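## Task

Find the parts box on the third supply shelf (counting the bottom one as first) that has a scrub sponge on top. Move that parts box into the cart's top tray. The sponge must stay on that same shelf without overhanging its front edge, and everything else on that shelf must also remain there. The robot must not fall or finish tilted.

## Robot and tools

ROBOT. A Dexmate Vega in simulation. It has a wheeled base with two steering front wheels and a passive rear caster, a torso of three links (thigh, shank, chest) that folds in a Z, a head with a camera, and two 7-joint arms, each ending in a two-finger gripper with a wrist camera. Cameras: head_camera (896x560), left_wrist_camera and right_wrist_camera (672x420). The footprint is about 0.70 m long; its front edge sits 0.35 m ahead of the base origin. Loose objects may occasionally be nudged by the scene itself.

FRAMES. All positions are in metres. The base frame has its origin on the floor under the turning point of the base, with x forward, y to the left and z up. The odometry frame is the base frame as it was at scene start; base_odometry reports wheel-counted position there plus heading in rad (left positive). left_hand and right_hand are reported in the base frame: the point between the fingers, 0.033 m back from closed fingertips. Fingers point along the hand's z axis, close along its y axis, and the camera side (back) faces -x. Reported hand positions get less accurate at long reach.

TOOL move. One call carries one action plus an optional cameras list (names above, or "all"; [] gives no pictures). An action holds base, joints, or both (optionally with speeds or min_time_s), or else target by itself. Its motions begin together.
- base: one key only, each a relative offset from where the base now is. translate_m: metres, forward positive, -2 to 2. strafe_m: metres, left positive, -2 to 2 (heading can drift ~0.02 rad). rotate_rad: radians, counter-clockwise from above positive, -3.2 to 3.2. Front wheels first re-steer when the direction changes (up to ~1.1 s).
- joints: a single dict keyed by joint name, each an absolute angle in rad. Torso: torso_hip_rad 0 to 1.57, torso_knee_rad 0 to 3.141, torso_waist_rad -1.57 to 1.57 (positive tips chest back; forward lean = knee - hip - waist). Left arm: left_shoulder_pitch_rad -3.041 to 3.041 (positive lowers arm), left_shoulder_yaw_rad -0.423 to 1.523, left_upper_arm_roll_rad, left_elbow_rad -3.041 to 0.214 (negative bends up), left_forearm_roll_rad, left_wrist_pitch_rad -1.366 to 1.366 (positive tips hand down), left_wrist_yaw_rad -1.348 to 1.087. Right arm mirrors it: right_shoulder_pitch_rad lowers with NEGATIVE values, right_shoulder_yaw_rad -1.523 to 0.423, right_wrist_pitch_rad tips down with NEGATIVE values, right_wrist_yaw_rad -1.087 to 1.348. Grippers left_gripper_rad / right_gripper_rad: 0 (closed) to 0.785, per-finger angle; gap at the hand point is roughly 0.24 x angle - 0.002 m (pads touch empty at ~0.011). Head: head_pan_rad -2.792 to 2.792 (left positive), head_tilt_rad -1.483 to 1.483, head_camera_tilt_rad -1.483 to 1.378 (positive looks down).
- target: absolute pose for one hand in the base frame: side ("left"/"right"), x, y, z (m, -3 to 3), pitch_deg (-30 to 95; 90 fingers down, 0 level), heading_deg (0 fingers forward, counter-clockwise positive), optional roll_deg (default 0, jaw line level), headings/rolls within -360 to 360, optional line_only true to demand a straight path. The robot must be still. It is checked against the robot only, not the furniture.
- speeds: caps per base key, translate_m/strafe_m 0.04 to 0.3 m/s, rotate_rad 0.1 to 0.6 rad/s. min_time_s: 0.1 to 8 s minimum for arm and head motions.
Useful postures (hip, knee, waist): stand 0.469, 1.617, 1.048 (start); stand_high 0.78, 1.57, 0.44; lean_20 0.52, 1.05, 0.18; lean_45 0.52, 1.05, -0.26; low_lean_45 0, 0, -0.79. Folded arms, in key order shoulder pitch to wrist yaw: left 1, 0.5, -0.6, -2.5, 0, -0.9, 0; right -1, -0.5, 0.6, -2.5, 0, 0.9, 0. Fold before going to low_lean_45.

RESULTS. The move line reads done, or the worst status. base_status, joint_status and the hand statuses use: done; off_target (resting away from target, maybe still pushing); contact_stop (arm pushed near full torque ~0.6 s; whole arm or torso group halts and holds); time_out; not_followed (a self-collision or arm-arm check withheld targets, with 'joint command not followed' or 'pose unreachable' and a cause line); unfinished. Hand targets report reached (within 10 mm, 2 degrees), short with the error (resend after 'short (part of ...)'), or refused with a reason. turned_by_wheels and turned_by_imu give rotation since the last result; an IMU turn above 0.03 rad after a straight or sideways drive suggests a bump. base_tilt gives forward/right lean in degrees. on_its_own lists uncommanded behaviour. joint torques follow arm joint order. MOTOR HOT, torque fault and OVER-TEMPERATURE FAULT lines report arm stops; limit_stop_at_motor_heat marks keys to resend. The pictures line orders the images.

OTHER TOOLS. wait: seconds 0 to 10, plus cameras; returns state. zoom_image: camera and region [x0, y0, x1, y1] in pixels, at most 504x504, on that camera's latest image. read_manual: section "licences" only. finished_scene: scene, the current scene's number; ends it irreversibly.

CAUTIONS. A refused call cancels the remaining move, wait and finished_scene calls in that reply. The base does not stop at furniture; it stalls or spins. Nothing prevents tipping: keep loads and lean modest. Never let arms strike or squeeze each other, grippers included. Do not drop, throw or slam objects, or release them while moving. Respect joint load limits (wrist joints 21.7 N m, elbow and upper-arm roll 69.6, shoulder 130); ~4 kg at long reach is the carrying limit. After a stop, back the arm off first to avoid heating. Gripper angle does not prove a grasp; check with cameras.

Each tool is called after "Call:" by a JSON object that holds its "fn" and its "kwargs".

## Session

Call:
{"fn": "move", "kwargs": {"cameras": ["head_camera"]}}

Scene clock: 0.00 s.
Joint torques (N m): no reading
base_odometry: x=+0.000 y=+0.000 heading=+0.000
turned_by_wheels: +0.000
turned_by_imu: +0.000
base_tilt: forward=+0.1 right=+0.2
base_status: not commanded
joint_positions: torso_hip_rad=+0.469 torso_knee_rad=+1.617 torso_waist_rad=+1.048 left_shoulder_pitch_rad=+2.198 left_shoulder_yaw_rad=+0.003 left_upper_arm_roll_rad=+0.005 left_elbow_rad=-1.088 left_forearm_roll_rad=-0.002 left_wrist_pitch_rad=-0.498 left_wrist_yaw_rad=-0.008 left_gripper_rad=+0.005 right_shoulder_pitch_rad=-2.186 right_shoulder_yaw_rad=+0.017 right_upper_arm_roll_rad=+0.012 right_elbow_rad=-1.116 right_forearm_roll_rad=-0.006 right_wrist_pitch_rad=+0.502 right_wrist_yaw_rad=+0.010 right_gripper_rad=+0.005 head_pan_rad=+0.000 head_tilt_rad=+0.000 head_camera_tilt_rad=+0.000
joint_status: not commanded
chest: x=-0.0111 y=+0.0000 z=+1.4155 quat_wxyz=(+0.999, +0.000, +0.050, +0.000) (m; base frame)
left_hand: x=+0.1936 y=+0.2243 z=+0.6017 quat_wxyz=(+0.416, +0.003, +0.909, -0.006) pitch_deg=+40.8 heading_deg=-0.9 roll_deg=-0.6 back=up (m; base frame)
right_hand: x=+0.2193 y=-0.2262 z=+0.6163 quat_wxyz=(+0.436, +0.005, +0.900, +0.003) pitch_deg=+38.2 heading_deg=+0.0 roll_deg=+0.7 back=up (m; base frame)
pictures: head_camera
camera_calibration:
head_camera: T_world_to_cam=[[0.00635491, -0.999789, 0.0195168, 0.0000776566], [-0.0957157, -0.0200358, -0.995207, 1.51469], [0.995388, 0.00445638, -0.0958229, 0.181486], [0, 0, 0, 1]] pos_world=[-0.0356701, 0.0296169, 1.52482]

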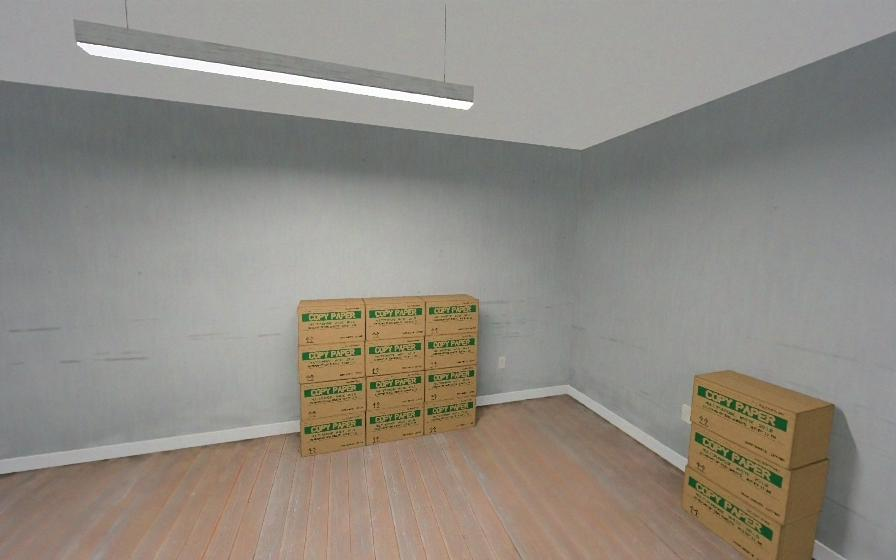

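Call:
{"fn": "move", "kwargs": {"joints": {"head_pan_rad":1.6}, "cameras": ["head_camera"]}}

Call:
{"fn": "move", "kwargs": {"joints": {"head_pan_rad":-1.6}, "cameras": ["head_camera"]}}

Scene clock: 2.07 s.
Joint torques (N m): left_arm=[6.84 0.84 1.15 -3.51 -0.09 -2.61 0.14] | right_arm=[-2.96 -1.79 0.4 -4.13 0.31 2.37 -0.01]
move: done
base_odometry: x=+0.000 y=+0.000 heading=+0.000
turned_by_wheels: +0.000
turned_by_imu: +0.000
base_tilt: forward=+0.1 right=+0.2
base_status: not commanded
joint_positions: torso_hip_rad=+0.469 torso_knee_rad=+1.617 torso_waist_rad=+1.048 left_shoulder_pitch_rad=+2.198 left_shoulder_yaw_rad=+0.003 left_upper_arm_roll_rad=+0.005 left_elbow_rad=-1.088 left_forearm_roll_rad=-0.002 left_wrist_pitch_rad=-0.498 left_wrist_yaw_rad=-0.008 left_gripper_rad=+0.005 right_shoulder_pitch_rad=-2.186 right_shoulder_yaw_rad=+0.017 right_upper_arm_roll_rad=+0.012 right_elbow_rad=-1.116 right_forearm_roll_rad=-0.006 right_wrist_pitch_rad=+0.502 right_wrist_yaw_rad=+0.010 right_gripper_rad=+0.005 head_pan_rad=+1.599 head_tilt_rad=+0.000 head_camera_tilt_rad=+0.000
joint_status: all done
chest: x=-0.0111 y=+0.0000 z=+1.4155 quat_wxyz=(+0.999, +0.000, +0.050, +0.000) (m; base frame)
left_hand: x=+0.1936 y=+0.2243 z=+0.6017 quat_wxyz=(+0.416, +0.003, +0.909, -0.006) pitch_deg=+40.8 heading_deg=-0.9 roll_deg=-0.6 back=up (m; base frame)
right_hand: x=+0.2193 y=-0.2262 z=+0.6163 quat_wxyz=(+0.436, +0.005, +0.900, +0.003) pitch_deg=+38.2 heading_deg=+0.0 roll_deg=+0.7 back=up (m; base frame)
pictures: head_camera
camera_calibration:
head_camera: T_world_to_cam=[[0.996261, 0.0328314, -0.07991, 0.224944], [-0.0801088, 0.00478456, -0.996775, 1.51823], [-0.0323432, 0.999449, 0.00739675, -0.051997], [0, 0, 0, 1]] pos_world=[-0.104161, 0.0373191, 1.53169]

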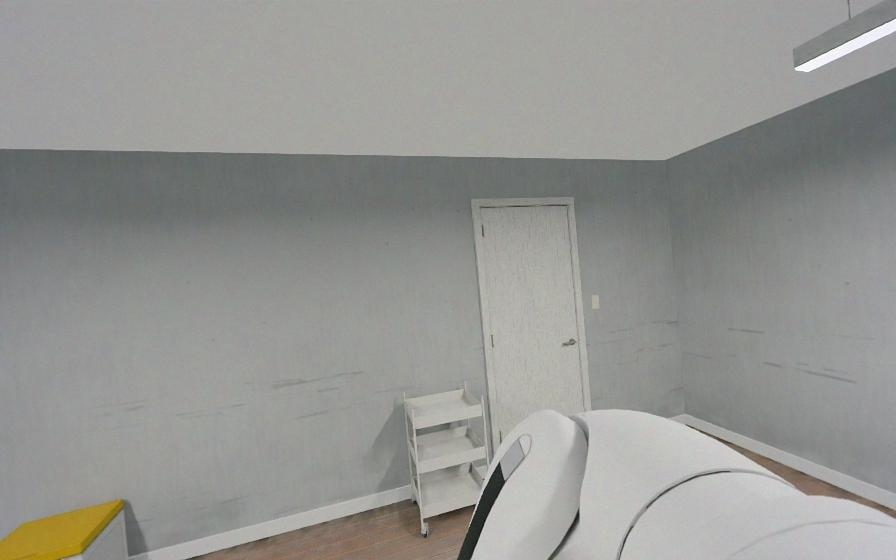

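Scene clock: 4.87 s.
Joint torques (N m): left_arm=[6.89 0.81 0.96 -4.02 -0.09 -2.52 -0.02] | right_arm=[-4.71 0.83 0.36 -6.22 -0.16 2.74 -0.22]
move: done
base_odometry: x=+0.000 y=+0.000 heading=+0.000
turned_by_wheels: +0.000
turned_by_imu: +0.001
base_tilt: forward=+0.1 right=+0.3
base_status: not commanded
joint_positions: torso_hip_rad=+0.469 torso_knee_rad=+1.617 torso_waist_rad=+1.048 left_shoulder_pitch_rad=+2.198 left_shoulder_yaw_rad=+0.003 left_upper_arm_roll_rad=+0.005 left_elbow_rad=-1.088 left_forearm_roll_rad=-0.002 left_wrist_pitch_rad=-0.498 left_wrist_yaw_rad=-0.008 left_gripper_rad=+0.005 right_shoulder_pitch_rad=-2.186 right_shoulder_yaw_rad=+0.017 right_upper_arm_roll_rad=+0.012 right_elbow_rad=-1.116 right_forearm_roll_rad=-0.006 right_wrist_pitch_rad=+0.502 right_wrist_yaw_rad=+0.010 right_gripper_rad=+0.005 head_pan_rad=-1.599 head_tilt_rad=+0.000 head_camera_tilt_rad=+0.000
joint_status: all done
chest: x=-0.0111 y=+0.0000 z=+1.4155 quat_wxyz=(+0.999, +0.000, +0.050, +0.000) (m; base frame)
left_hand: x=+0.1936 y=+0.2243 z=+0.6017 quat_wxyz=(+0.416, +0.003, +0.909, -0.006) pitch_deg=+40.8 heading_deg=-0.9 roll_deg=-0.6 back=up (m; base frame)
right_hand: x=+0.2193 y=-0.2262 z=+0.6163 quat_wxyz=(+0.436, +0.005, +0.900, +0.003) pitch_deg=+38.2 heading_deg=+0.0 roll_deg=+0.7 back=up (m; base frame)
pictures: head_camera
camera_calibration:
head_camera: T_world_to_cam=[[-0.992502, 0.0242122, 0.11981, -0.226778], [-0.119933, -0.00369309, -0.992775, 1.50915], [-0.0235948, -0.9997, 0.00656923, -0.050082], [0, 0, 0, 1]] pos_world=[-0.0452625, -0.0390027, 1.52575]

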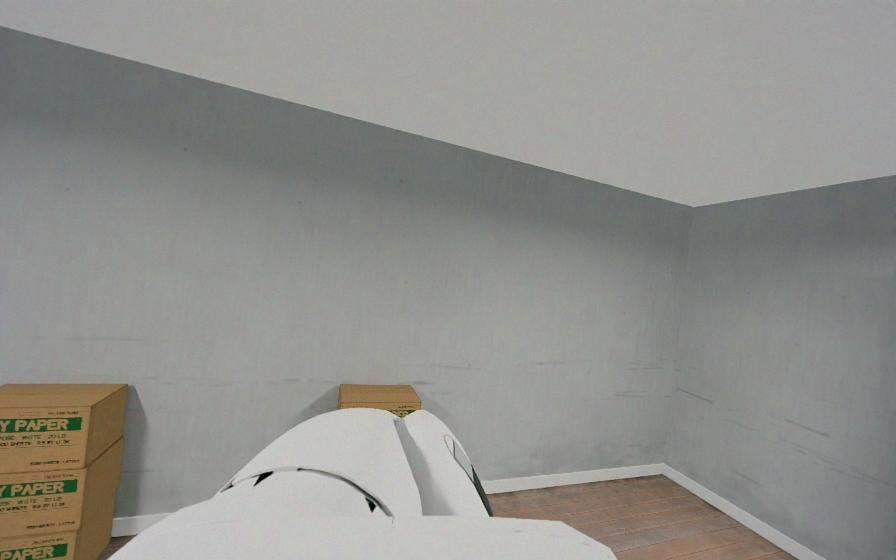

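Call:
{"fn": "move", "kwargs": {"base": {"rotate_rad":-2.8}, "joints": {"head_pan_rad":0,"head_camera_tilt_rad":0.2,"right_shoulder_pitch_rad":-0.924,"right_shoulder_yaw_rad":-0.522,"right_upper_arm_roll_rad":-0.392,"right_elbow_rad":-1.884,"right_forearm_roll_rad":1.398,"right_wrist_pitch_rad":-0.997,"right_wrist_yaw_rad":-1.042,"right_gripper_rad":0.65}, "cameras": ["head_camera"]}}

Call:
{"fn": "zoom_image", "kwargs": {"camera": "head_camera", "region": [200, 50, 700, 400]}}

Scene clock: 12.47 s.
Joint torques (N m): left_arm=[7.31 1.29 1.38 -3.7 -0.14 -2.85 -0.09] | right_arm=[23.77 -4.32 3.74 -9.45 0.07 1.94 -0.22]
move: done
base_odometry: x=+0.000 y=+0.000 heading=-2.798
turned_by_wheels: -2.797
turned_by_imu: -2.720
base_tilt: forward=+0.2 right=+0.3
base_status: done
joint_positions: torso_hip_rad=+0.469 torso_knee_rad=+1.617 torso_waist_rad=+1.048 left_shoulder_pitch_rad=+2.198 left_shoulder_yaw_rad=+0.003 left_upper_arm_roll_rad=+0.005 left_elbow_rad=-1.088 left_forearm_roll_rad=-0.002 left_wrist_pitch_rad=-0.498 left_wrist_yaw_rad=-0.008 left_gripper_rad=+0.005 right_shoulder_pitch_rad=-0.929 right_shoulder_yaw_rad=-0.520 right_upper_arm_roll_rad=-0.390 right_elbow_rad=-1.880 right_forearm_roll_rad=+1.393 right_wrist_pitch_rad=-0.992 right_wrist_yaw_rad=-1.038 right_gripper_rad=+0.650 head_pan_rad=-0.001 head_tilt_rad=+0.000 head_camera_tilt_rad=+0.199
joint_status: all done
chest: x=-0.0111 y=+0.0000 z=+1.4155 quat_wxyz=(+0.999, +0.000, +0.050, +0.000) (m; base frame)
left_hand: x=+0.1936 y=+0.2243 z=+0.6017 quat_wxyz=(+0.416, +0.003, +0.909, -0.006) pitch_deg=+40.8 heading_deg=-0.9 roll_deg=-0.6 back=up (m; base frame)
right_hand: x=+0.7190 y=-0.1808 z=+1.0947 quat_wxyz=(+0.461, +0.003, +0.888, +0.001) pitch_deg=+35.2 heading_deg=+0.0 roll_deg=+0.4 back=up (m; base frame)
pictures: head_camera
camera_calibration:
head_camera: T_world_to_cam=[[0.00936522, -0.999796, 0.0178932, 0.00275585], [-0.290859, -0.019844, -0.95656, 1.44204], [0.95672, 0.00375399, -0.290985, 0.467768], [0, 0, 0, 1]] pos_world=[-0.0281195, 0.029615, 1.51546]

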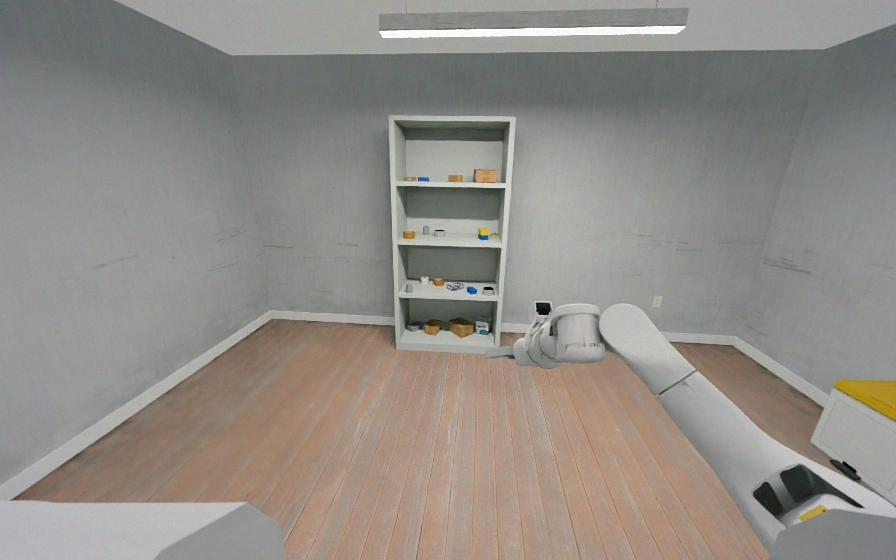

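Scaled by 1.008 from the camera's 896x560 image, which has a finer 960x600 frame.

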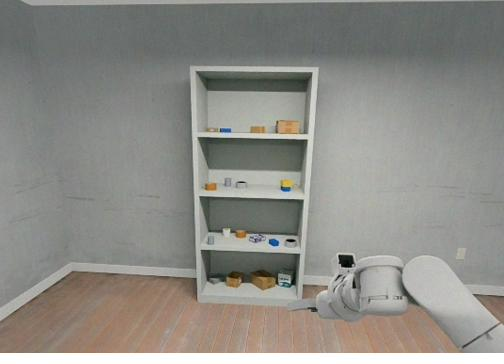

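Call:
{"fn": "move", "kwargs": {"base": {"translate_m":1.9}, "joints": {"head_camera_tilt_rad":0.5}, "cameras": ["head_camera","right_wrist_camera"]}}

Call:
{"fn": "zoom_image", "kwargs": {"camera": "right_wrist_camera", "region": [150, 100, 450, 350]}}

Scene clock: 21.53 s.
Joint torques (N m): left_arm=[7.85 0.73 1.45 -4.17 -0.02 -2.53 -0.01] | right_arm=[23.49 -1.5 4.41 -10.01 -0.04 1.57 -0.29]
move: done
base_odometry: x=-1.791 y=-0.636 heading=-2.798
turned_by_wheels: -0.001
turned_by_imu: -0.009
base_tilt: forward=+0.1 right=+0.4
base_status: done
joint_positions: torso_hip_rad=+0.469 torso_knee_rad=+1.617 torso_waist_rad=+1.048 left_shoulder_pitch_rad=+2.198 left_shoulder_yaw_rad=+0.003 left_upper_arm_roll_rad=+0.005 left_elbow_rad=-1.088 left_forearm_roll_rad=-0.002 left_wrist_pitch_rad=-0.498 left_wrist_yaw_rad=-0.008 left_gripper_rad=+0.005 right_shoulder_pitch_rad=-0.924 right_shoulder_yaw_rad=-0.522 right_upper_arm_roll_rad=-0.392 right_elbow_rad=-1.884 right_forearm_roll_rad=+1.398 right_wrist_pitch_rad=-0.997 right_wrist_yaw_rad=-1.042 right_gripper_rad=+0.650 head_pan_rad=-0.001 head_tilt_rad=+0.000 head_camera_tilt_rad=+0.499
joint_status: all done
chest: x=-0.0110 y=+0.0000 z=+1.4155 quat_wxyz=(+0.999, +0.000, +0.050, +0.000) (m; base frame)
left_hand: x=+0.1936 y=+0.2243 z=+0.6016 quat_wxyz=(+0.416, +0.003, +0.909, -0.006) pitch_deg=+40.8 heading_deg=-0.9 roll_deg=-0.6 back=up (m; base frame)
right_hand: x=+0.7188 y=-0.1803 z=+1.0971 quat_wxyz=(+0.461, +0.000, +0.887, +0.000) pitch_deg=+35.1 heading_deg=+0.0 roll_deg=+0.0 back=up (m; base frame)
pictures: head_camera, right_wrist_camera
camera_calibration:
head_camera: T_world_to_cam=[[0.014345, -0.999797, 0.0141282, 0.00872294], [-0.560673, -0.0197422, -0.827802, 1.23013], [0.827913, 0.00395355, -0.560842, 0.857643], [0, 0, 0, 1]] pos_world=[-0.0204775, 0.029616, 1.49919]
right_wrist_camera: T_world_to_cam=[[-0.0315355, -0.998633, 0.041677, -0.210976], [-0.693219, -0.008186, -0.720681, 1.33901], [0.720037, -0.0516184, -0.692013, 0.387368], [0, 0, 0, 1]] pos_world=[0.642651, -0.179731, 1.24185]

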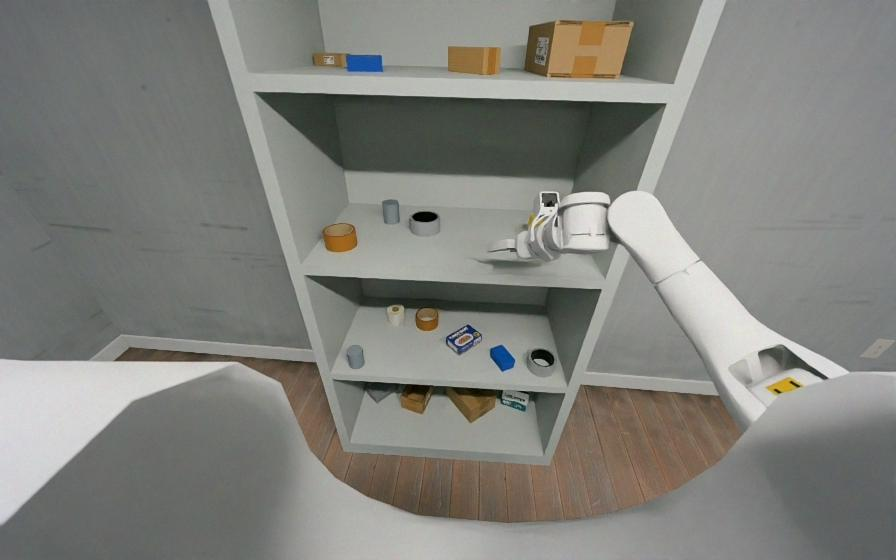

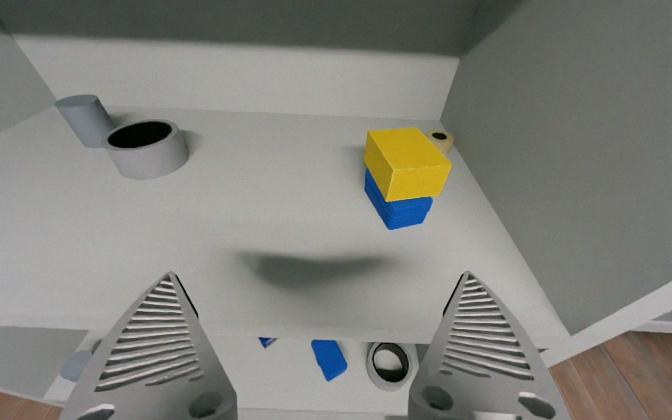

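Scaled by 1.680 from the camera's 672x420 image, which has a finer 960x600 frame.

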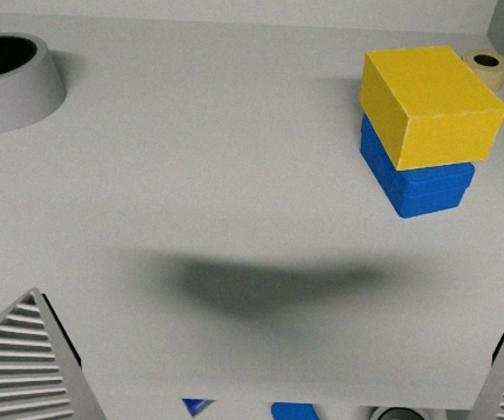

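Call:
{"fn": "move", "kwargs": {"base": {"translate_m":0.13}, "joints": {"right_gripper_rad":0.57}, "cameras": []}}

Call:
{"fn": "move", "kwargs": {"target": {"side":"right","x":0.71,"y":-0.32,"z":1.065,"pitch_deg":35,"heading_deg":13,"line_only":true}, "cameras": ["right_wrist_camera"]}}

Call:
{"fn": "zoom_image", "kwargs": {"camera": "right_wrist_camera", "region": [200, 80, 500, 330]}}

Scene clock: 24.40 s.
Joint torques (N m): left_arm=[7.06 -0.24 0.97 -4.04 -0.13 -2.96 0.09] | right_arm=[23.21 -2.84 4.41 -9.43 0.17 1.92 -0.3]
move: done
base_odometry: x=-1.913 y=-0.680 heading=-2.799
turned_by_wheels: -0.001
turned_by_imu: +0.000
base_tilt: forward=+0.1 right=+0.3
base_status: done
joint_positions: torso_hip_rad=+0.469 torso_knee_rad=+1.617 torso_waist_rad=+1.048 left_shoulder_pitch_rad=+2.198 left_shoulder_yaw_rad=+0.003 left_upper_arm_roll_rad=+0.005 left_elbow_rad=-1.088 left_forearm_roll_rad=-0.002 left_wrist_pitch_rad=-0.498 left_wrist_yaw_rad=-0.008 left_gripper_rad=+0.005 right_shoulder_pitch_rad=-0.924 right_shoulder_yaw_rad=-0.522 right_upper_arm_roll_rad=-0.392 right_elbow_rad=-1.884 right_forearm_roll_rad=+1.398 right_wrist_pitch_rad=-0.997 right_wrist_yaw_rad=-1.042 right_gripper_rad=+0.570 head_pan_rad=-0.001 head_tilt_rad=+0.000 head_camera_tilt_rad=+0.499
joint_status: all done
chest: x=-0.0109 y=+0.0000 z=+1.4155 quat_wxyz=(+0.999, +0.000, +0.050, +0.000) (m; base frame)
left_hand: x=+0.1936 y=+0.2243 z=+0.6016 quat_wxyz=(+0.416, +0.003, +0.909, -0.006) pitch_deg=+40.8 heading_deg=-0.9 roll_deg=-0.6 back=up (m; base frame)
right_hand: x=+0.7189 y=-0.1803 z=+1.0971 quat_wxyz=(+0.461, +0.000, +0.887, +0.000) pitch_deg=+35.1 heading_deg=+0.0 roll_deg=+0.0 back=up (m; base frame)
pictures: none
No camera images: "cameras" was empty.

Scene clock: 29.10 s.
Joint torques (N m): left_arm=[6.76 0.83 1.13 -4.13 -0.08 -2.85 0.17] | right_arm=[10.17 -8.42 11.97 -2.48 -0.23 3.29 -0.02]
move: done
base_odometry: x=-1.913 y=-0.680 heading=-2.799
turned_by_wheels: +0.000
turned_by_imu: +0.001
base_tilt: forward=+0.1 right=+0.4
base_status: not commanded
joint_positions: torso_hip_rad=+0.469 torso_knee_rad=+1.617 torso_waist_rad=+1.048 left_shoulder_pitch_rad=+2.198 left_shoulder_yaw_rad=+0.003 left_upper_arm_roll_rad=+0.005 left_elbow_rad=-1.088 left_forearm_roll_rad=-0.002 left_wrist_pitch_rad=-0.498 left_wrist_yaw_rad=-0.008 left_gripper_rad=+0.005 right_shoulder_pitch_rad=-1.075 right_shoulder_yaw_rad=-1.022 right_upper_arm_roll_rad=-0.292 right_elbow_rad=-1.770 right_forearm_roll_rad=+1.188 right_wrist_pitch_rad=-0.844 right_wrist_yaw_rad=-0.155 right_gripper_rad=+0.570 head_pan_rad=-0.001 head_tilt_rad=+0.000 head_camera_tilt_rad=+0.499
joint_status: not commanded
chest: x=-0.0109 y=+0.0000 z=+1.4155 quat_wxyz=(+0.999, +0.000, +0.050, +0.000) (m; base frame)
left_hand: x=+0.1936 y=+0.2243 z=+0.6016 quat_wxyz=(+0.416, +0.003, +0.909, -0.006) pitch_deg=+40.8 heading_deg=-0.9 roll_deg=-0.6 back=up (m; base frame)
right_hand: x=+0.7100 y=-0.3190 z=+1.0647 quat_wxyz=(+0.458, -0.100, +0.882, +0.052) pitch_deg=+35.0 heading_deg=+12.9 roll_deg=+0.0 back=up (m; base frame)
right_hand_status: reached (straight line, planned for 3.1 s): 1 mm and 0.1 deg off.
pictures: right_wrist_camera
camera_calibration:
right_wrist_camera: T_world_to_cam=[[0.192849, -0.980357, 0.0413567, -0.501531], [-0.673262, -0.162865, -0.721244, 1.24544], [0.713812, 0.111247, -0.691445, 0.419905], [0, 0, 0, 1]] pos_world=[0.635496, -0.335553, 1.20935]

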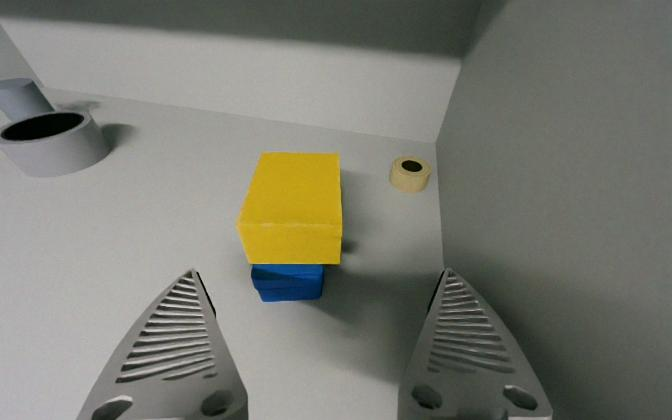

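Scaled by 1.680 from the camera's 672x420 image, which has a finer 960x600 frame.

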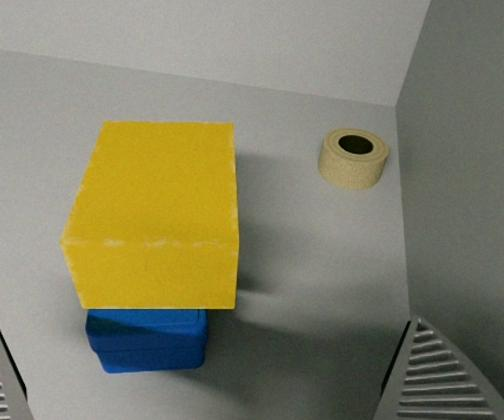

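Call:
{"fn": "move", "kwargs": {"target": {"side":"right","x":0.81,"y":-0.27,"z":1.036,"pitch_deg":35,"heading_deg":12,"line_only":true}, "cameras": ["right_wrist_camera"]}}

Call:
{"fn": "move", "kwargs": {"joints": {"right_gripper_rad":0.2}, "cameras": ["right_wrist_camera"]}}

Scene clock: 33.03 s.
Joint torques (N m): left_arm=[6.89 0.75 1.39 -4.68 -0.09 -2.64 0.05] | right_arm=[27.75 -1.7 5.61 -5.05 -0.13 2.86 0.38]
move: done
base_odometry: x=-1.913 y=-0.680 heading=-2.799
turned_by_wheels: +0.000
turned_by_imu: +0.001
base_tilt: forward=+0.2 right=+0.4
base_status: not commanded
joint_positions: torso_hip_rad=+0.469 torso_knee_rad=+1.617 torso_waist_rad=+1.048 left_shoulder_pitch_rad=+2.198 left_shoulder_yaw_rad=+0.003 left_upper_arm_roll_rad=+0.005 left_elbow_rad=-1.088 left_forearm_roll_rad=-0.002 left_wrist_pitch_rad=-0.498 left_wrist_yaw_rad=-0.008 left_gripper_rad=+0.005 right_shoulder_pitch_rad=-0.726 right_shoulder_yaw_rad=-0.713 right_upper_arm_roll_rad=-0.584 right_elbow_rad=-1.341 right_forearm_roll_rad=+0.949 right_wrist_pitch_rad=-0.776 right_wrist_yaw_rad=-0.076 right_gripper_rad=+0.570 head_pan_rad=-0.001 head_tilt_rad=+0.000 head_camera_tilt_rad=+0.499
joint_status: not commanded
chest: x=-0.0109 y=+0.0000 z=+1.4155 quat_wxyz=(+0.999, +0.000, +0.050, +0.000) (m; base frame)
left_hand: x=+0.1936 y=+0.2243 z=+0.6016 quat_wxyz=(+0.416, +0.003, +0.909, -0.006) pitch_deg=+40.8 heading_deg=-0.9 roll_deg=-0.6 back=up (m; base frame)
right_hand: x=+0.8087 y=-0.2709 z=+1.0357 quat_wxyz=(+0.459, -0.092, +0.882, +0.048) pitch_deg=+35.0 heading_deg=+12.0 roll_deg=+0.1 back=up (m; base frame)
right_hand_status: reached (straight line, planned for 1.7 s): 2 mm and 0.1 deg off.
pictures: right_wrist_camera
camera_calibration:
right_wrist_camera: T_world_to_cam=[[0.176389, -0.983472, 0.0408652, -0.459307], [-0.67586, -0.151191, -0.721356, 1.30423], [0.715612, 0.09962, -0.691358, 0.319323], [0, 0, 0, 1]] pos_world=[0.733983, -0.286338, 1.18035]

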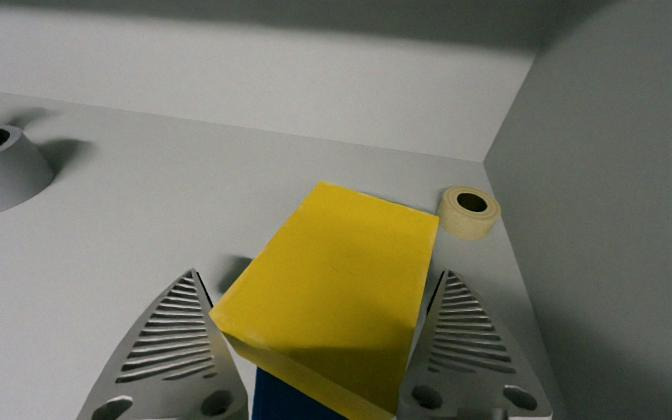

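Scene clock: 33.97 s.
Joint torques (N m): left_arm=[7.28 0.12 1.08 -3.69 0.02 -2.64 -0.03] | right_arm=[26.62 -3.04 5.14 -4 -0.07 3.17 0.32]
move: done
base_odometry: x=-1.913 y=-0.680 heading=-2.799
turned_by_wheels: +0.000
turned_by_imu: +0.000
base_tilt: forward=+0.2 right=+0.3
base_status: not commanded
joint_positions: torso_hip_rad=+0.469 torso_knee_rad=+1.617 torso_waist_rad=+1.048 left_shoulder_pitch_rad=+2.198 left_shoulder_yaw_rad=+0.003 left_upper_arm_roll_rad=+0.005 left_elbow_rad=-1.088 left_forearm_roll_rad=-0.002 left_wrist_pitch_rad=-0.498 left_wrist_yaw_rad=-0.008 left_gripper_rad=+0.005 right_shoulder_pitch_rad=-0.723 right_shoulder_yaw_rad=-0.710 right_upper_arm_roll_rad=-0.587 right_elbow_rad=-1.337 right_forearm_roll_rad=+0.947 right_wrist_pitch_rad=-0.775 right_wrist_yaw_rad=-0.075 right_gripper_rad=+0.201 head_pan_rad=-0.001 head_tilt_rad=+0.000 head_camera_tilt_rad=+0.499
joint_status: all done
chest: x=-0.0109 y=+0.0000 z=+1.4155 quat_wxyz=(+0.999, +0.000, +0.050, +0.000) (m; base frame)
left_hand: x=+0.1936 y=+0.2243 z=+0.6016 quat_wxyz=(+0.416, +0.003, +0.909, -0.006) pitch_deg=+40.8 heading_deg=-0.9 roll_deg=-0.6 back=up (m; base frame)
right_hand: x=+0.8096 y=-0.2702 z=+1.0356 quat_wxyz=(+0.459, -0.093, +0.882, +0.048) pitch_deg=+35.0 heading_deg=+12.0 roll_deg=+0.0 back=up (m; base frame)
pictures: right_wrist_camera
camera_calibration:
right_wrist_camera: T_world_to_cam=[[0.176645, -0.983402, 0.0414308, -0.459493], [-0.67583, -0.151783, -0.72126, 1.30452], [0.715577, 0.0994065, -0.691424, 0.318645], [0, 0, 0, 1]] pos_world=[0.734783, -0.285538, 1.18025]

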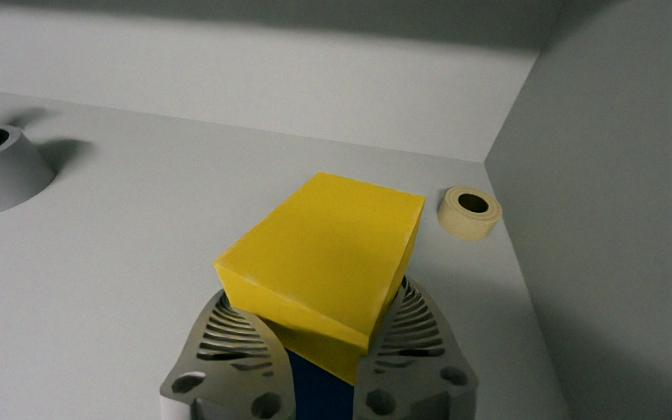

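Call:
{"fn": "move", "kwargs": {"target": {"side":"right","x":0.785,"y":-0.15,"z":1.075,"pitch_deg":35,"heading_deg":10,"line_only":true}, "cameras": ["right_wrist_camera"]}}

Call:
{"fn": "move", "kwargs": {"target": {"side":"right","x":0.78,"y":-0.075,"z":0.994,"pitch_deg":35,"heading_deg":8,"line_only":true}, "cameras": ["head_camera","right_wrist_camera"]}}

Scene clock: 38.00 s.
Joint torques (N m): left_arm=[7.61 0.25 1.05 -4.2 -0.07 -2.5 0.05] | right_arm=[15.66 -0.23 9.36 -10.43 -0.04 3.66 -0.43]
move: done
base_odometry: x=-1.913 y=-0.680 heading=-2.799
turned_by_wheels: +0.000
turned_by_imu: +0.001
base_tilt: forward=+0.1 right=+0.4
base_status: not commanded
joint_positions: torso_hip_rad=+0.469 torso_knee_rad=+1.617 torso_waist_rad=+1.048 left_shoulder_pitch_rad=+2.198 left_shoulder_yaw_rad=+0.003 left_upper_arm_roll_rad=+0.005 left_elbow_rad=-1.088 left_forearm_roll_rad=-0.002 left_wrist_pitch_rad=-0.498 left_wrist_yaw_rad=-0.008 left_gripper_rad=+0.005 right_shoulder_pitch_rad=-0.760 right_shoulder_yaw_rad=-0.505 right_upper_arm_roll_rad=-0.513 right_elbow_rad=-1.575 right_forearm_roll_rad=+1.084 right_wrist_pitch_rad=-0.967 right_wrist_yaw_rad=-0.522 right_gripper_rad=+0.200 head_pan_rad=-0.001 head_tilt_rad=+0.000 head_camera_tilt_rad=+0.499
joint_status: not commanded
chest: x=-0.0109 y=+0.0000 z=+1.4155 quat_wxyz=(+0.999, +0.000, +0.050, +0.000) (m; base frame)
left_hand: x=+0.1936 y=+0.2243 z=+0.6016 quat_wxyz=(+0.416, +0.003, +0.909, -0.006) pitch_deg=+40.8 heading_deg=-0.9 roll_deg=-0.6 back=up (m; base frame)
right_hand: x=+0.7852 y=-0.1513 z=+1.0739 quat_wxyz=(+0.460, -0.078, +0.884, +0.040) pitch_deg=+35.1 heading_deg=+10.0 roll_deg=+0.0 back=up (m; base frame)
right_hand_status: reached (straight line, planned for 1.8 s): 2 mm and 0.1 deg off.
pictures: right_wrist_camera
camera_calibration:
right_wrist_camera: T_world_to_cam=[[0.142915, -0.988854, 0.0417388, -0.314616], [-0.680767, -0.128825, -0.721083, 1.34092], [0.718423, 0.0746392, -0.69159, 0.344865], [0, 0, 0, 1]] pos_world=[0.710059, -0.164106, 1.21855]

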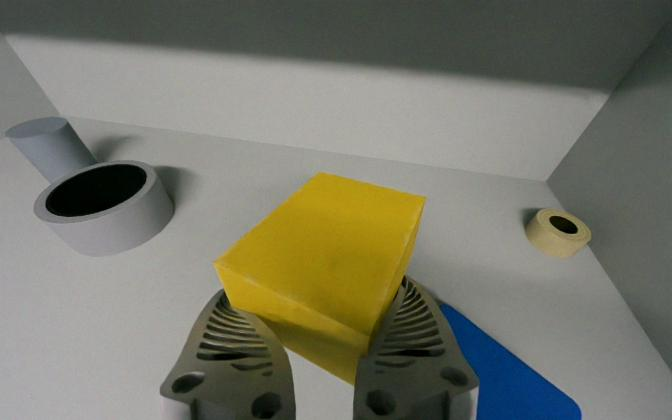

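Scene clock: 40.40 s.
Joint torques (N m): left_arm=[6.46 0.68 1.3 -4.06 -0.08 -3.5 0.14] | right_arm=[-6.29 10.65 -7.21 -0.37 4.65 -4.29 4.91]
move: done
base_odometry: x=-1.913 y=-0.680 heading=-2.799
turned_by_wheels: +0.000
turned_by_imu: +0.000
base_tilt: forward=+0.1 right=+0.3
base_status: not commanded
joint_positions: torso_hip_rad=+0.469 torso_knee_rad=+1.617 torso_waist_rad=+1.048 left_shoulder_pitch_rad=+2.198 left_shoulder_yaw_rad=+0.003 left_upper_arm_roll_rad=+0.005 left_elbow_rad=-1.088 left_forearm_roll_rad=-0.002 left_wrist_pitch_rad=-0.498 left_wrist_yaw_rad=-0.008 left_gripper_rad=+0.005 right_shoulder_pitch_rad=-0.817 right_shoulder_yaw_rad=-0.324 right_upper_arm_roll_rad=-0.644 right_elbow_rad=-1.432 right_forearm_roll_rad=+0.953 right_wrist_pitch_rad=-0.766 right_wrist_yaw_rad=-0.591 right_gripper_rad=+0.200 head_pan_rad=-0.001 head_tilt_rad=+0.000 head_camera_tilt_rad=+0.499
joint_status: not commanded
chest: x=-0.0118 y=+0.0000 z=+1.4155 quat_wxyz=(+0.999, +0.000, +0.050, +0.000) (m; base frame)
left_hand: x=+0.1936 y=+0.2243 z=+0.6018 quat_wxyz=(+0.417, +0.003, +0.909, -0.006) pitch_deg=+40.7 heading_deg=-0.9 roll_deg=-0.6 back=up (m; base frame)
right_hand: x=+0.7813 y=-0.0786 z=+0.9987 quat_wxyz=(+0.463, -0.061, +0.884, +0.031) pitch_deg=+34.7 heading_deg=+7.8 roll_deg=-0.1 back=up (m; base frame)
right_hand_status: reached (straight line, planned for 1.0 s): 6 mm and 0.3 deg off.
pictures: head_camera, right_wrist_camera
camera_calibration:
head_camera: T_world_to_cam=[[0.0143306, -0.999797, 0.014141, 0.00871623], [-0.559893, -0.019741, -0.82833, 1.23044], [0.828441, 0.00395303, -0.560062, 0.857227], [0, 0, 0, 1]] pos_world=[-0.0213736, 0.029616, 1.49919]
right_wrist_camera: T_world_to_cam=[[0.105126, -0.993548, 0.0425596, -0.210549], [-0.681114, -0.103119, -0.724879, 1.29952], [0.724591, 0.0472158, -0.68756, 0.279234], [0, 0, 0, 1]] pos_world=[0.704926, -0.0883694, 1.14295]

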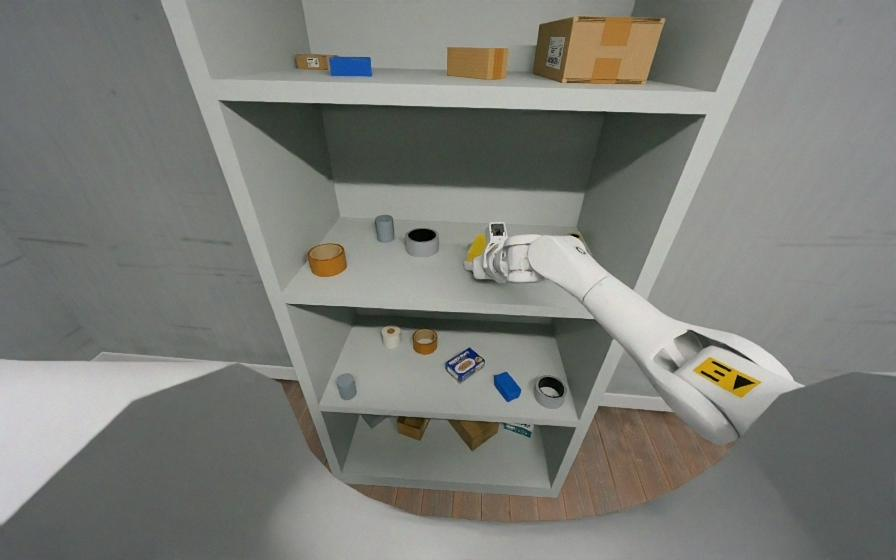

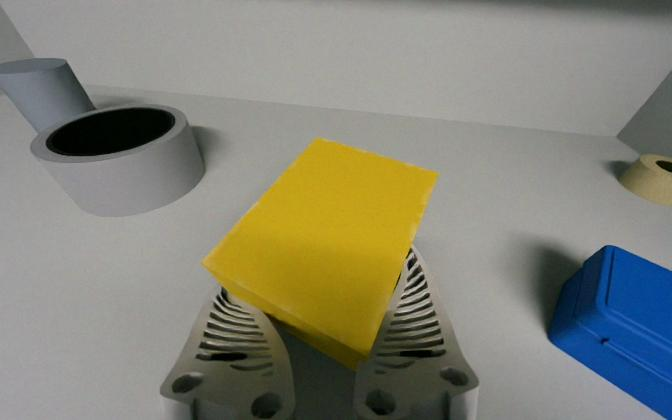

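Call:
{"fn": "move", "kwargs": {"joints": {"right_gripper_rad":0.5}, "cameras": []}}

Call:
{"fn": "move", "kwargs": {"target": {"side":"right","x":0.685,"y":-0.1,"z":1.05,"pitch_deg":35,"heading_deg":8,"line_only":true}, "cameras": ["head_camera","right_wrist_camera"]}}

Call:
{"fn": "zoom_image", "kwargs": {"camera": "head_camera", "region": [420, 180, 640, 330]}}

Scene clock: 41.70 s.
Joint torques (N m): left_arm=[6.3 0.19 1.13 -4.44 -0.1 -2.58 0.13] | right_arm=[-0.48 1.18 -0.41 2.28 0.91 -3.52 0.03]
move: done
base_odometry: x=-1.913 y=-0.680 heading=-2.799
turned_by_wheels: +0.000
turned_by_imu: +0.001
base_tilt: forward=+0.1 right=+0.3
base_status: not commanded
joint_positions: torso_hip_rad=+0.469 torso_knee_rad=+1.617 torso_waist_rad=+1.048 left_shoulder_pitch_rad=+2.198 left_shoulder_yaw_rad=+0.003 left_upper_arm_roll_rad=+0.005 left_elbow_rad=-1.088 left_forearm_roll_rad=-0.002 left_wrist_pitch_rad=-0.498 left_wrist_yaw_rad=-0.008 left_gripper_rad=+0.005 right_shoulder_pitch_rad=-0.818 right_shoulder_yaw_rad=-0.319 right_upper_arm_roll_rad=-0.648 right_elbow_rad=-1.428 right_forearm_roll_rad=+0.951 right_wrist_pitch_rad=-0.761 right_wrist_yaw_rad=-0.591 right_gripper_rad=+0.500 head_pan_rad=-0.001 head_tilt_rad=+0.000 head_camera_tilt_rad=+0.499
joint_status: all done
chest: x=-0.0117 y=+0.0000 z=+1.4155 quat_wxyz=(+0.999, +0.000, +0.050, +0.000) (m; base frame)
left_hand: x=+0.1936 y=+0.2243 z=+0.6018 quat_wxyz=(+0.417, +0.003, +0.909, -0.006) pitch_deg=+40.7 heading_deg=-0.9 roll_deg=-0.6 back=up (m; base frame)
right_hand: x=+0.7805 y=-0.0752 z=+0.9966 quat_wxyz=(+0.462, -0.061, +0.884, +0.032) pitch_deg=+34.8 heading_deg=+8.0 roll_deg=+0.0 back=up (m; base frame)
pictures: none
No camera images: "cameras" was empty.

Scene clock: 45.23 s.
Joint torques (N m): left_arm=[7.91 -0.3 1.14 -4.08 -0.15 -2.82 0.08] | right_arm=[11.43 -1.9 8.59 -12.59 -0.12 1.98 -0.58]
move: done
base_odometry: x=-1.913 y=-0.680 heading=-2.799
turned_by_wheels: +0.000
turned_by_imu: +0.001
base_tilt: forward=+0.2 right=+0.3
base_status: not commanded
joint_positions: torso_hip_rad=+0.469 torso_knee_rad=+1.617 torso_waist_rad=+1.048 left_shoulder_pitch_rad=+2.198 left_shoulder_yaw_rad=+0.003 left_upper_arm_roll_rad=+0.005 left_elbow_rad=-1.088 left_forearm_roll_rad=-0.002 left_wrist_pitch_rad=-0.498 left_wrist_yaw_rad=-0.008 left_gripper_rad=+0.005 right_shoulder_pitch_rad=-1.047 right_shoulder_yaw_rad=-0.433 right_upper_arm_roll_rad=-0.440 right_elbow_rad=-1.951 right_forearm_roll_rad=+1.190 right_wrist_pitch_rad=-1.011 right_wrist_yaw_rad=-0.890 right_gripper_rad=+0.500 head_pan_rad=-0.001 head_tilt_rad=+0.000 head_camera_tilt_rad=+0.499
joint_status: not commanded
chest: x=-0.0112 y=+0.0000 z=+1.4155 quat_wxyz=(+0.999, +0.000, +0.050, +0.000) (m; base frame)
left_hand: x=+0.1935 y=+0.2243 z=+0.6017 quat_wxyz=(+0.416, +0.003, +0.909, -0.006) pitch_deg=+40.8 heading_deg=-0.9 roll_deg=-0.6 back=up (m; base frame)
right_hand: x=+0.6862 y=-0.0995 z=+1.0485 quat_wxyz=(+0.460, -0.062, +0.885, +0.032) pitch_deg=+35.1 heading_deg=+8.0 roll_deg=+0.0 back=up (m; base frame)
right_hand_status: reached (straight line, planned for 2.0 s): 2 mm and 0.1 deg off.
pictures: head_camera, right_wrist_camera
camera_calibration:
head_camera: T_world_to_cam=[[0.0143397, -0.999797, 0.0141327, 0.00872028], [-0.560422, -0.0197418, -0.827972, 1.23023], [0.828083, 0.00395254, -0.560591, 0.857518], [0, 0, 0, 1]] pos_world=[-0.0207762, 0.029616, 1.49919]
right_wrist_camera: T_world_to_cam=[[0.108033, -0.993298, 0.0410817, -0.223934], [-0.685401, -0.104351, -0.72065, 1.267], [0.720107, 0.0496967, -0.692081, 0.391414], [0, 0, 0, 1]] pos_world=[0.610735, -0.109673, 1.19315]

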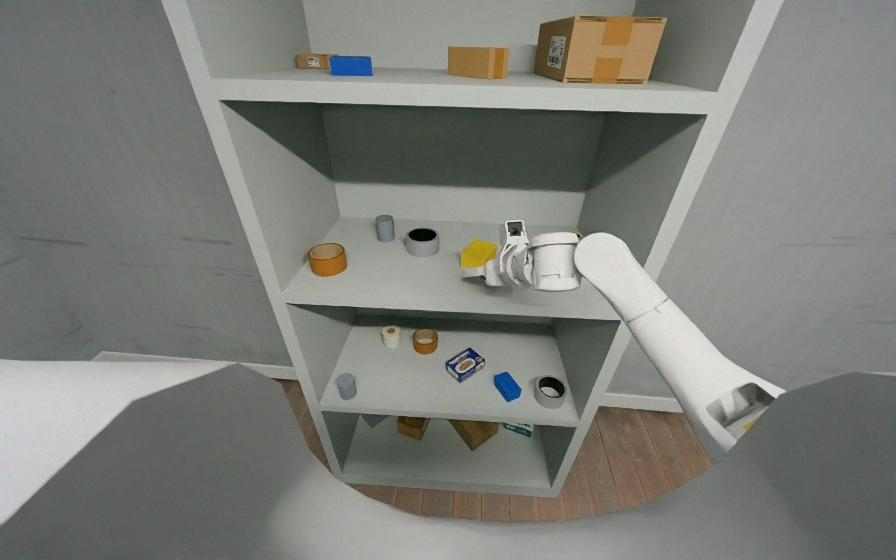

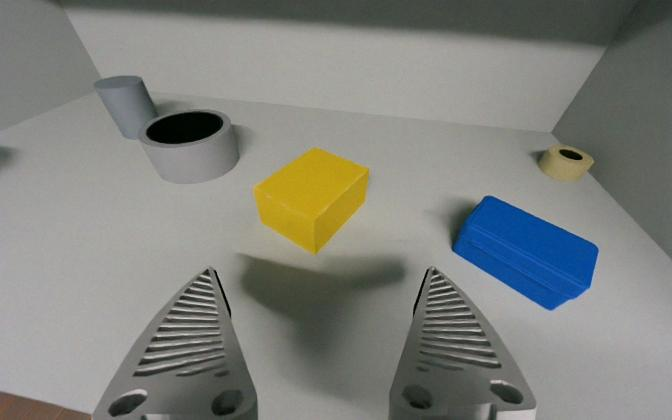

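Scaled by 2.291 from the camera's 896x560 image, which has a finer 960x600 frame.

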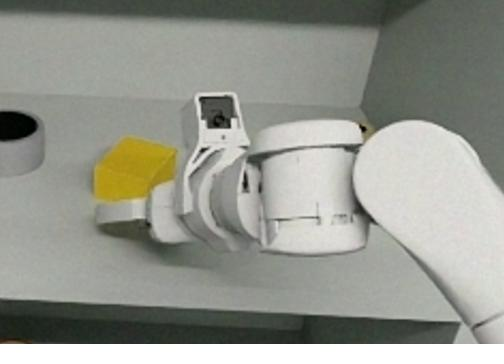

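Call:
{"fn": "move", "kwargs": {"joints": {"right_gripper_rad":0.72}, "cameras": []}}

Call:
{"fn": "move", "kwargs": {"target": {"side":"right","x":0.665,"y":-0.29,"z":1.05,"pitch_deg":35,"heading_deg":27,"line_only":true}, "cameras": ["right_wrist_camera"]}}

Scene clock: 48.27 s.
Joint torques (N m): left_arm=[6.55 1.1 1.19 -3.61 0.03 -2.88 0.18] | right_arm=[11.55 -1.2 9.8 -9.6 0.06 2.41 -0.31]
move: done
base_odometry: x=-1.913 y=-0.680 heading=-2.799
turned_by_wheels: +0.000
turned_by_imu: +0.001
base_tilt: forward=+0.2 right=+0.3
base_status: not commanded
joint_positions: torso_hip_rad=+0.469 torso_knee_rad=+1.617 torso_waist_rad=+1.048 left_shoulder_pitch_rad=+2.198 left_shoulder_yaw_rad=+0.003 left_upper_arm_roll_rad=+0.005 left_elbow_rad=-1.088 left_forearm_roll_rad=-0.002 left_wrist_pitch_rad=-0.498 left_wrist_yaw_rad=-0.008 left_gripper_rad=+0.005 right_shoulder_pitch_rad=-1.049 right_shoulder_yaw_rad=-0.434 right_upper_arm_roll_rad=-0.437 right_elbow_rad=-1.956 right_forearm_roll_rad=+1.192 right_wrist_pitch_rad=-1.014 right_wrist_yaw_rad=-0.894 right_gripper_rad=+0.720 head_pan_rad=-0.001 head_tilt_rad=+0.000 head_camera_tilt_rad=+0.499
joint_status: all done
chest: x=-0.0112 y=+0.0000 z=+1.4155 quat_wxyz=(+0.999, +0.000, +0.050, +0.000) (m; base frame)
left_hand: x=+0.1935 y=+0.2243 z=+0.6017 quat_wxyz=(+0.416, +0.003, +0.909, -0.006) pitch_deg=+40.8 heading_deg=-0.9 roll_deg=-0.6 back=up (m; base frame)
right_hand: x=+0.6851 y=-0.0998 z=+1.0492 quat_wxyz=(+0.460, -0.062, +0.885, +0.032) pitch_deg=+35.1 heading_deg=+8.0 roll_deg=+0.0 back=up (m; base frame)
pictures: none
No camera images: "cameras" was empty.

Scene clock: 53.67 s.
Joint torques (N m): left_arm=[7.23 0.3 1.12 -3.55 -0.1 -3.23 -0.12] | right_arm=[9.36 -10.06 13.57 -2.74 -0.16 2.49 0.18]
move: done
base_odometry: x=-1.913 y=-0.680 heading=-2.799
turned_by_wheels: +0.000
turned_by_imu: +0.001
base_tilt: forward=+0.1 right=+0.3
base_status: not commanded
joint_positions: torso_hip_rad=+0.469 torso_knee_rad=+1.617 torso_waist_rad=+1.048 left_shoulder_pitch_rad=+2.198 left_shoulder_yaw_rad=+0.003 left_upper_arm_roll_rad=+0.005 left_elbow_rad=-1.088 left_forearm_roll_rad=-0.002 left_wrist_pitch_rad=-0.498 left_wrist_yaw_rad=-0.008 left_gripper_rad=+0.005 right_shoulder_pitch_rad=-1.209 right_shoulder_yaw_rad=-1.133 right_upper_arm_roll_rad=-0.246 right_elbow_rad=-1.791 right_forearm_roll_rad=+1.040 right_wrist_pitch_rad=-0.728 right_wrist_yaw_rad=+0.218 right_gripper_rad=+0.720 head_pan_rad=-0.001 head_tilt_rad=+0.000 head_camera_tilt_rad=+0.499
joint_status: not commanded
chest: x=-0.0112 y=+0.0000 z=+1.4155 quat_wxyz=(+0.999, +0.000, +0.050, +0.000) (m; base frame)
left_hand: x=+0.1935 y=+0.2243 z=+0.6017 quat_wxyz=(+0.416, +0.003, +0.909, -0.006) pitch_deg=+40.8 heading_deg=-0.9 roll_deg=-0.6 back=up (m; base frame)
right_hand: x=+0.6650 y=-0.2889 z=+1.0495 quat_wxyz=(+0.449, -0.206, +0.863, +0.108) pitch_deg=+35.0 heading_deg=+26.9 roll_deg=+0.0 back=up (m; base frame)
right_hand_status: reached (straight line, planned for 3.8 s): 1 mm and 0.1 deg off.
pictures: right_wrist_camera
camera_calibration:
right_wrist_camera: T_world_to_cam=[[0.423914, -0.904772, 0.0410485, -0.594294], [-0.613995, -0.320403, -0.721354, 1.12426], [0.665813, 0.280589, -0.691349, 0.51879], [0, 0, 0, 1]] pos_world=[0.596804, -0.32305, 1.19405]

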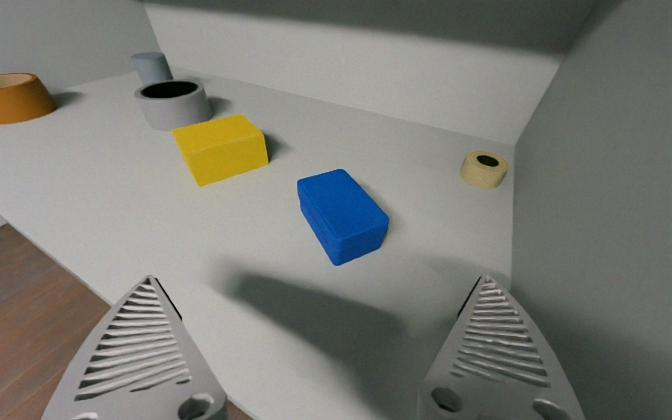

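Call:
{"fn": "move", "kwargs": {"target": {"side":"right","x":0.779,"y":-0.257,"z":1.004,"pitch_deg":35,"heading_deg":36,"line_only":true}, "cameras": ["right_wrist_camera"]}}

Call:
{"fn": "move", "kwargs": {"joints": {"right_gripper_rad":0.2}, "cameras": ["right_wrist_camera"]}}

Scene clock: 58.80 s.
Joint torques (N m): left_arm=[6.39 -0.52 1.23 -4.23 0.01 -2.81 0.03] | right_arm=[36.26 -35.63 13.62 26.84 -5.29 1.84 -8.95]
move: done
base_odometry: x=-1.913 y=-0.680 heading=-2.797
turned_by_wheels: +0.002
turned_by_imu: -0.025
base_tilt: forward=-0.1 right=+0.1
base_status: not commanded
joint_positions: torso_hip_rad=+0.470 torso_knee_rad=+1.615 torso_waist_rad=+1.049 left_shoulder_pitch_rad=+2.198 left_shoulder_yaw_rad=+0.003 left_upper_arm_roll_rad=+0.005 left_elbow_rad=-1.088 left_forearm_roll_rad=-0.002 left_wrist_pitch_rad=-0.498 left_wrist_yaw_rad=-0.008 left_gripper_rad=+0.005 right_shoulder_pitch_rad=-0.634 right_shoulder_yaw_rad=-0.734 right_upper_arm_roll_rad=-0.709 right_elbow_rad=-0.973 right_forearm_roll_rad=+0.603 right_wrist_pitch_rad=-0.437 right_wrist_yaw_rad=+0.685 right_gripper_rad=+0.720 head_pan_rad=-0.001 head_tilt_rad=+0.000 head_camera_tilt_rad=+0.499
joint_status: not commanded
chest: x=-0.0145 y=+0.0000 z=+1.4156 quat_wxyz=(+0.999, +0.000, +0.048, +0.000) (m; base frame)
left_hand: x=+0.1933 y=+0.2243 z=+0.6026 quat_wxyz=(+0.418, +0.003, +0.908, -0.006) pitch_deg=+40.6 heading_deg=-0.9 roll_deg=-0.6 back=up (m; base frame)
right_hand: x=+0.7759 y=-0.2531 z=+1.0073 quat_wxyz=(+0.441, -0.276, +0.842, +0.145) pitch_deg=+34.7 heading_deg=+36.4 roll_deg=+0.1 back=up (m; base frame)
right_hand_status: reached (straight line, planned for 3.0 s): 6 mm and 0.4 deg off.
pictures: right_wrist_camera
camera_calibration:
right_wrist_camera: T_world_to_cam=[[0.565871, -0.823537, 0.0397116, -0.695443], [-0.550638, -0.413328, -0.725229, 1.1047], [0.613667, 0.38852, -0.687361, 0.46957], [0, 0, 0, 1]] pos_world=[0.713664, -0.298555, 1.15154]

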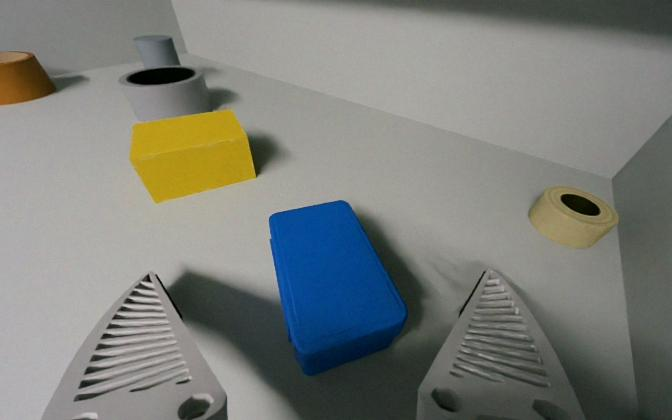

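Scene clock: 59.93 s.
Joint torques (N m): left_arm=[6.8 0.4 1.38 -3.96 -0.12 -2.67 -0.02] | right_arm=[36.51 -36.88 13.31 28.24 -6.8 -0.23 -9.7]
move: done
base_odometry: x=-1.913 y=-0.680 heading=-2.797
turned_by_wheels: +0.000
turned_by_imu: +0.000
base_tilt: forward=+0.1 right=+0.1
base_status: not commanded
joint_positions: torso_hip_rad=+0.470 torso_knee_rad=+1.615 torso_waist_rad=+1.049 left_shoulder_pitch_rad=+2.198 left_shoulder_yaw_rad=+0.003 left_upper_arm_roll_rad=+0.005 left_elbow_rad=-1.088 left_forearm_roll_rad=-0.002 left_wrist_pitch_rad=-0.498 left_wrist_yaw_rad=-0.008 left_gripper_rad=+0.005 right_shoulder_pitch_rad=-0.632 right_shoulder_yaw_rad=-0.732 right_upper_arm_roll_rad=-0.710 right_elbow_rad=-0.969 right_forearm_roll_rad=+0.602 right_wrist_pitch_rad=-0.436 right_wrist_yaw_rad=+0.687 right_gripper_rad=+0.200 head_pan_rad=-0.001 head_tilt_rad=+0.000 head_camera_tilt_rad=+0.499
joint_status: all done
chest: x=-0.0145 y=+0.0000 z=+1.4156 quat_wxyz=(+0.999, +0.000, +0.048, +0.000) (m; base frame)
left_hand: x=+0.1933 y=+0.2243 z=+0.6026 quat_wxyz=(+0.418, +0.003, +0.908, -0.006) pitch_deg=+40.6 heading_deg=-0.9 roll_deg=-0.6 back=up (m; base frame)
right_hand: x=+0.7762 y=-0.2526 z=+1.0074 quat_wxyz=(+0.441, -0.276, +0.842, +0.146) pitch_deg=+34.7 heading_deg=+36.5 roll_deg=+0.1 back=up (m; base frame)
pictures: right_wrist_camera
camera_calibration:
right_wrist_camera: T_world_to_cam=[[0.566872, -0.822859, 0.0394924, -0.695492], [-0.550006, -0.413721, -0.725485, 1.10478], [0.613311, 0.389536, -0.687104, 0.469621], [0, 0, 0, 1]] pos_world=[0.713865, -0.298157, 1.15164]

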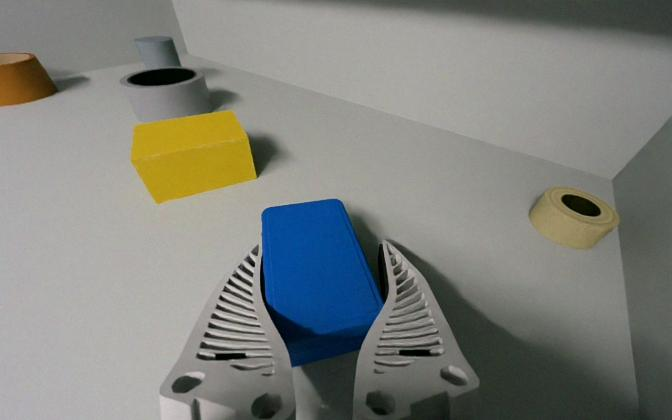

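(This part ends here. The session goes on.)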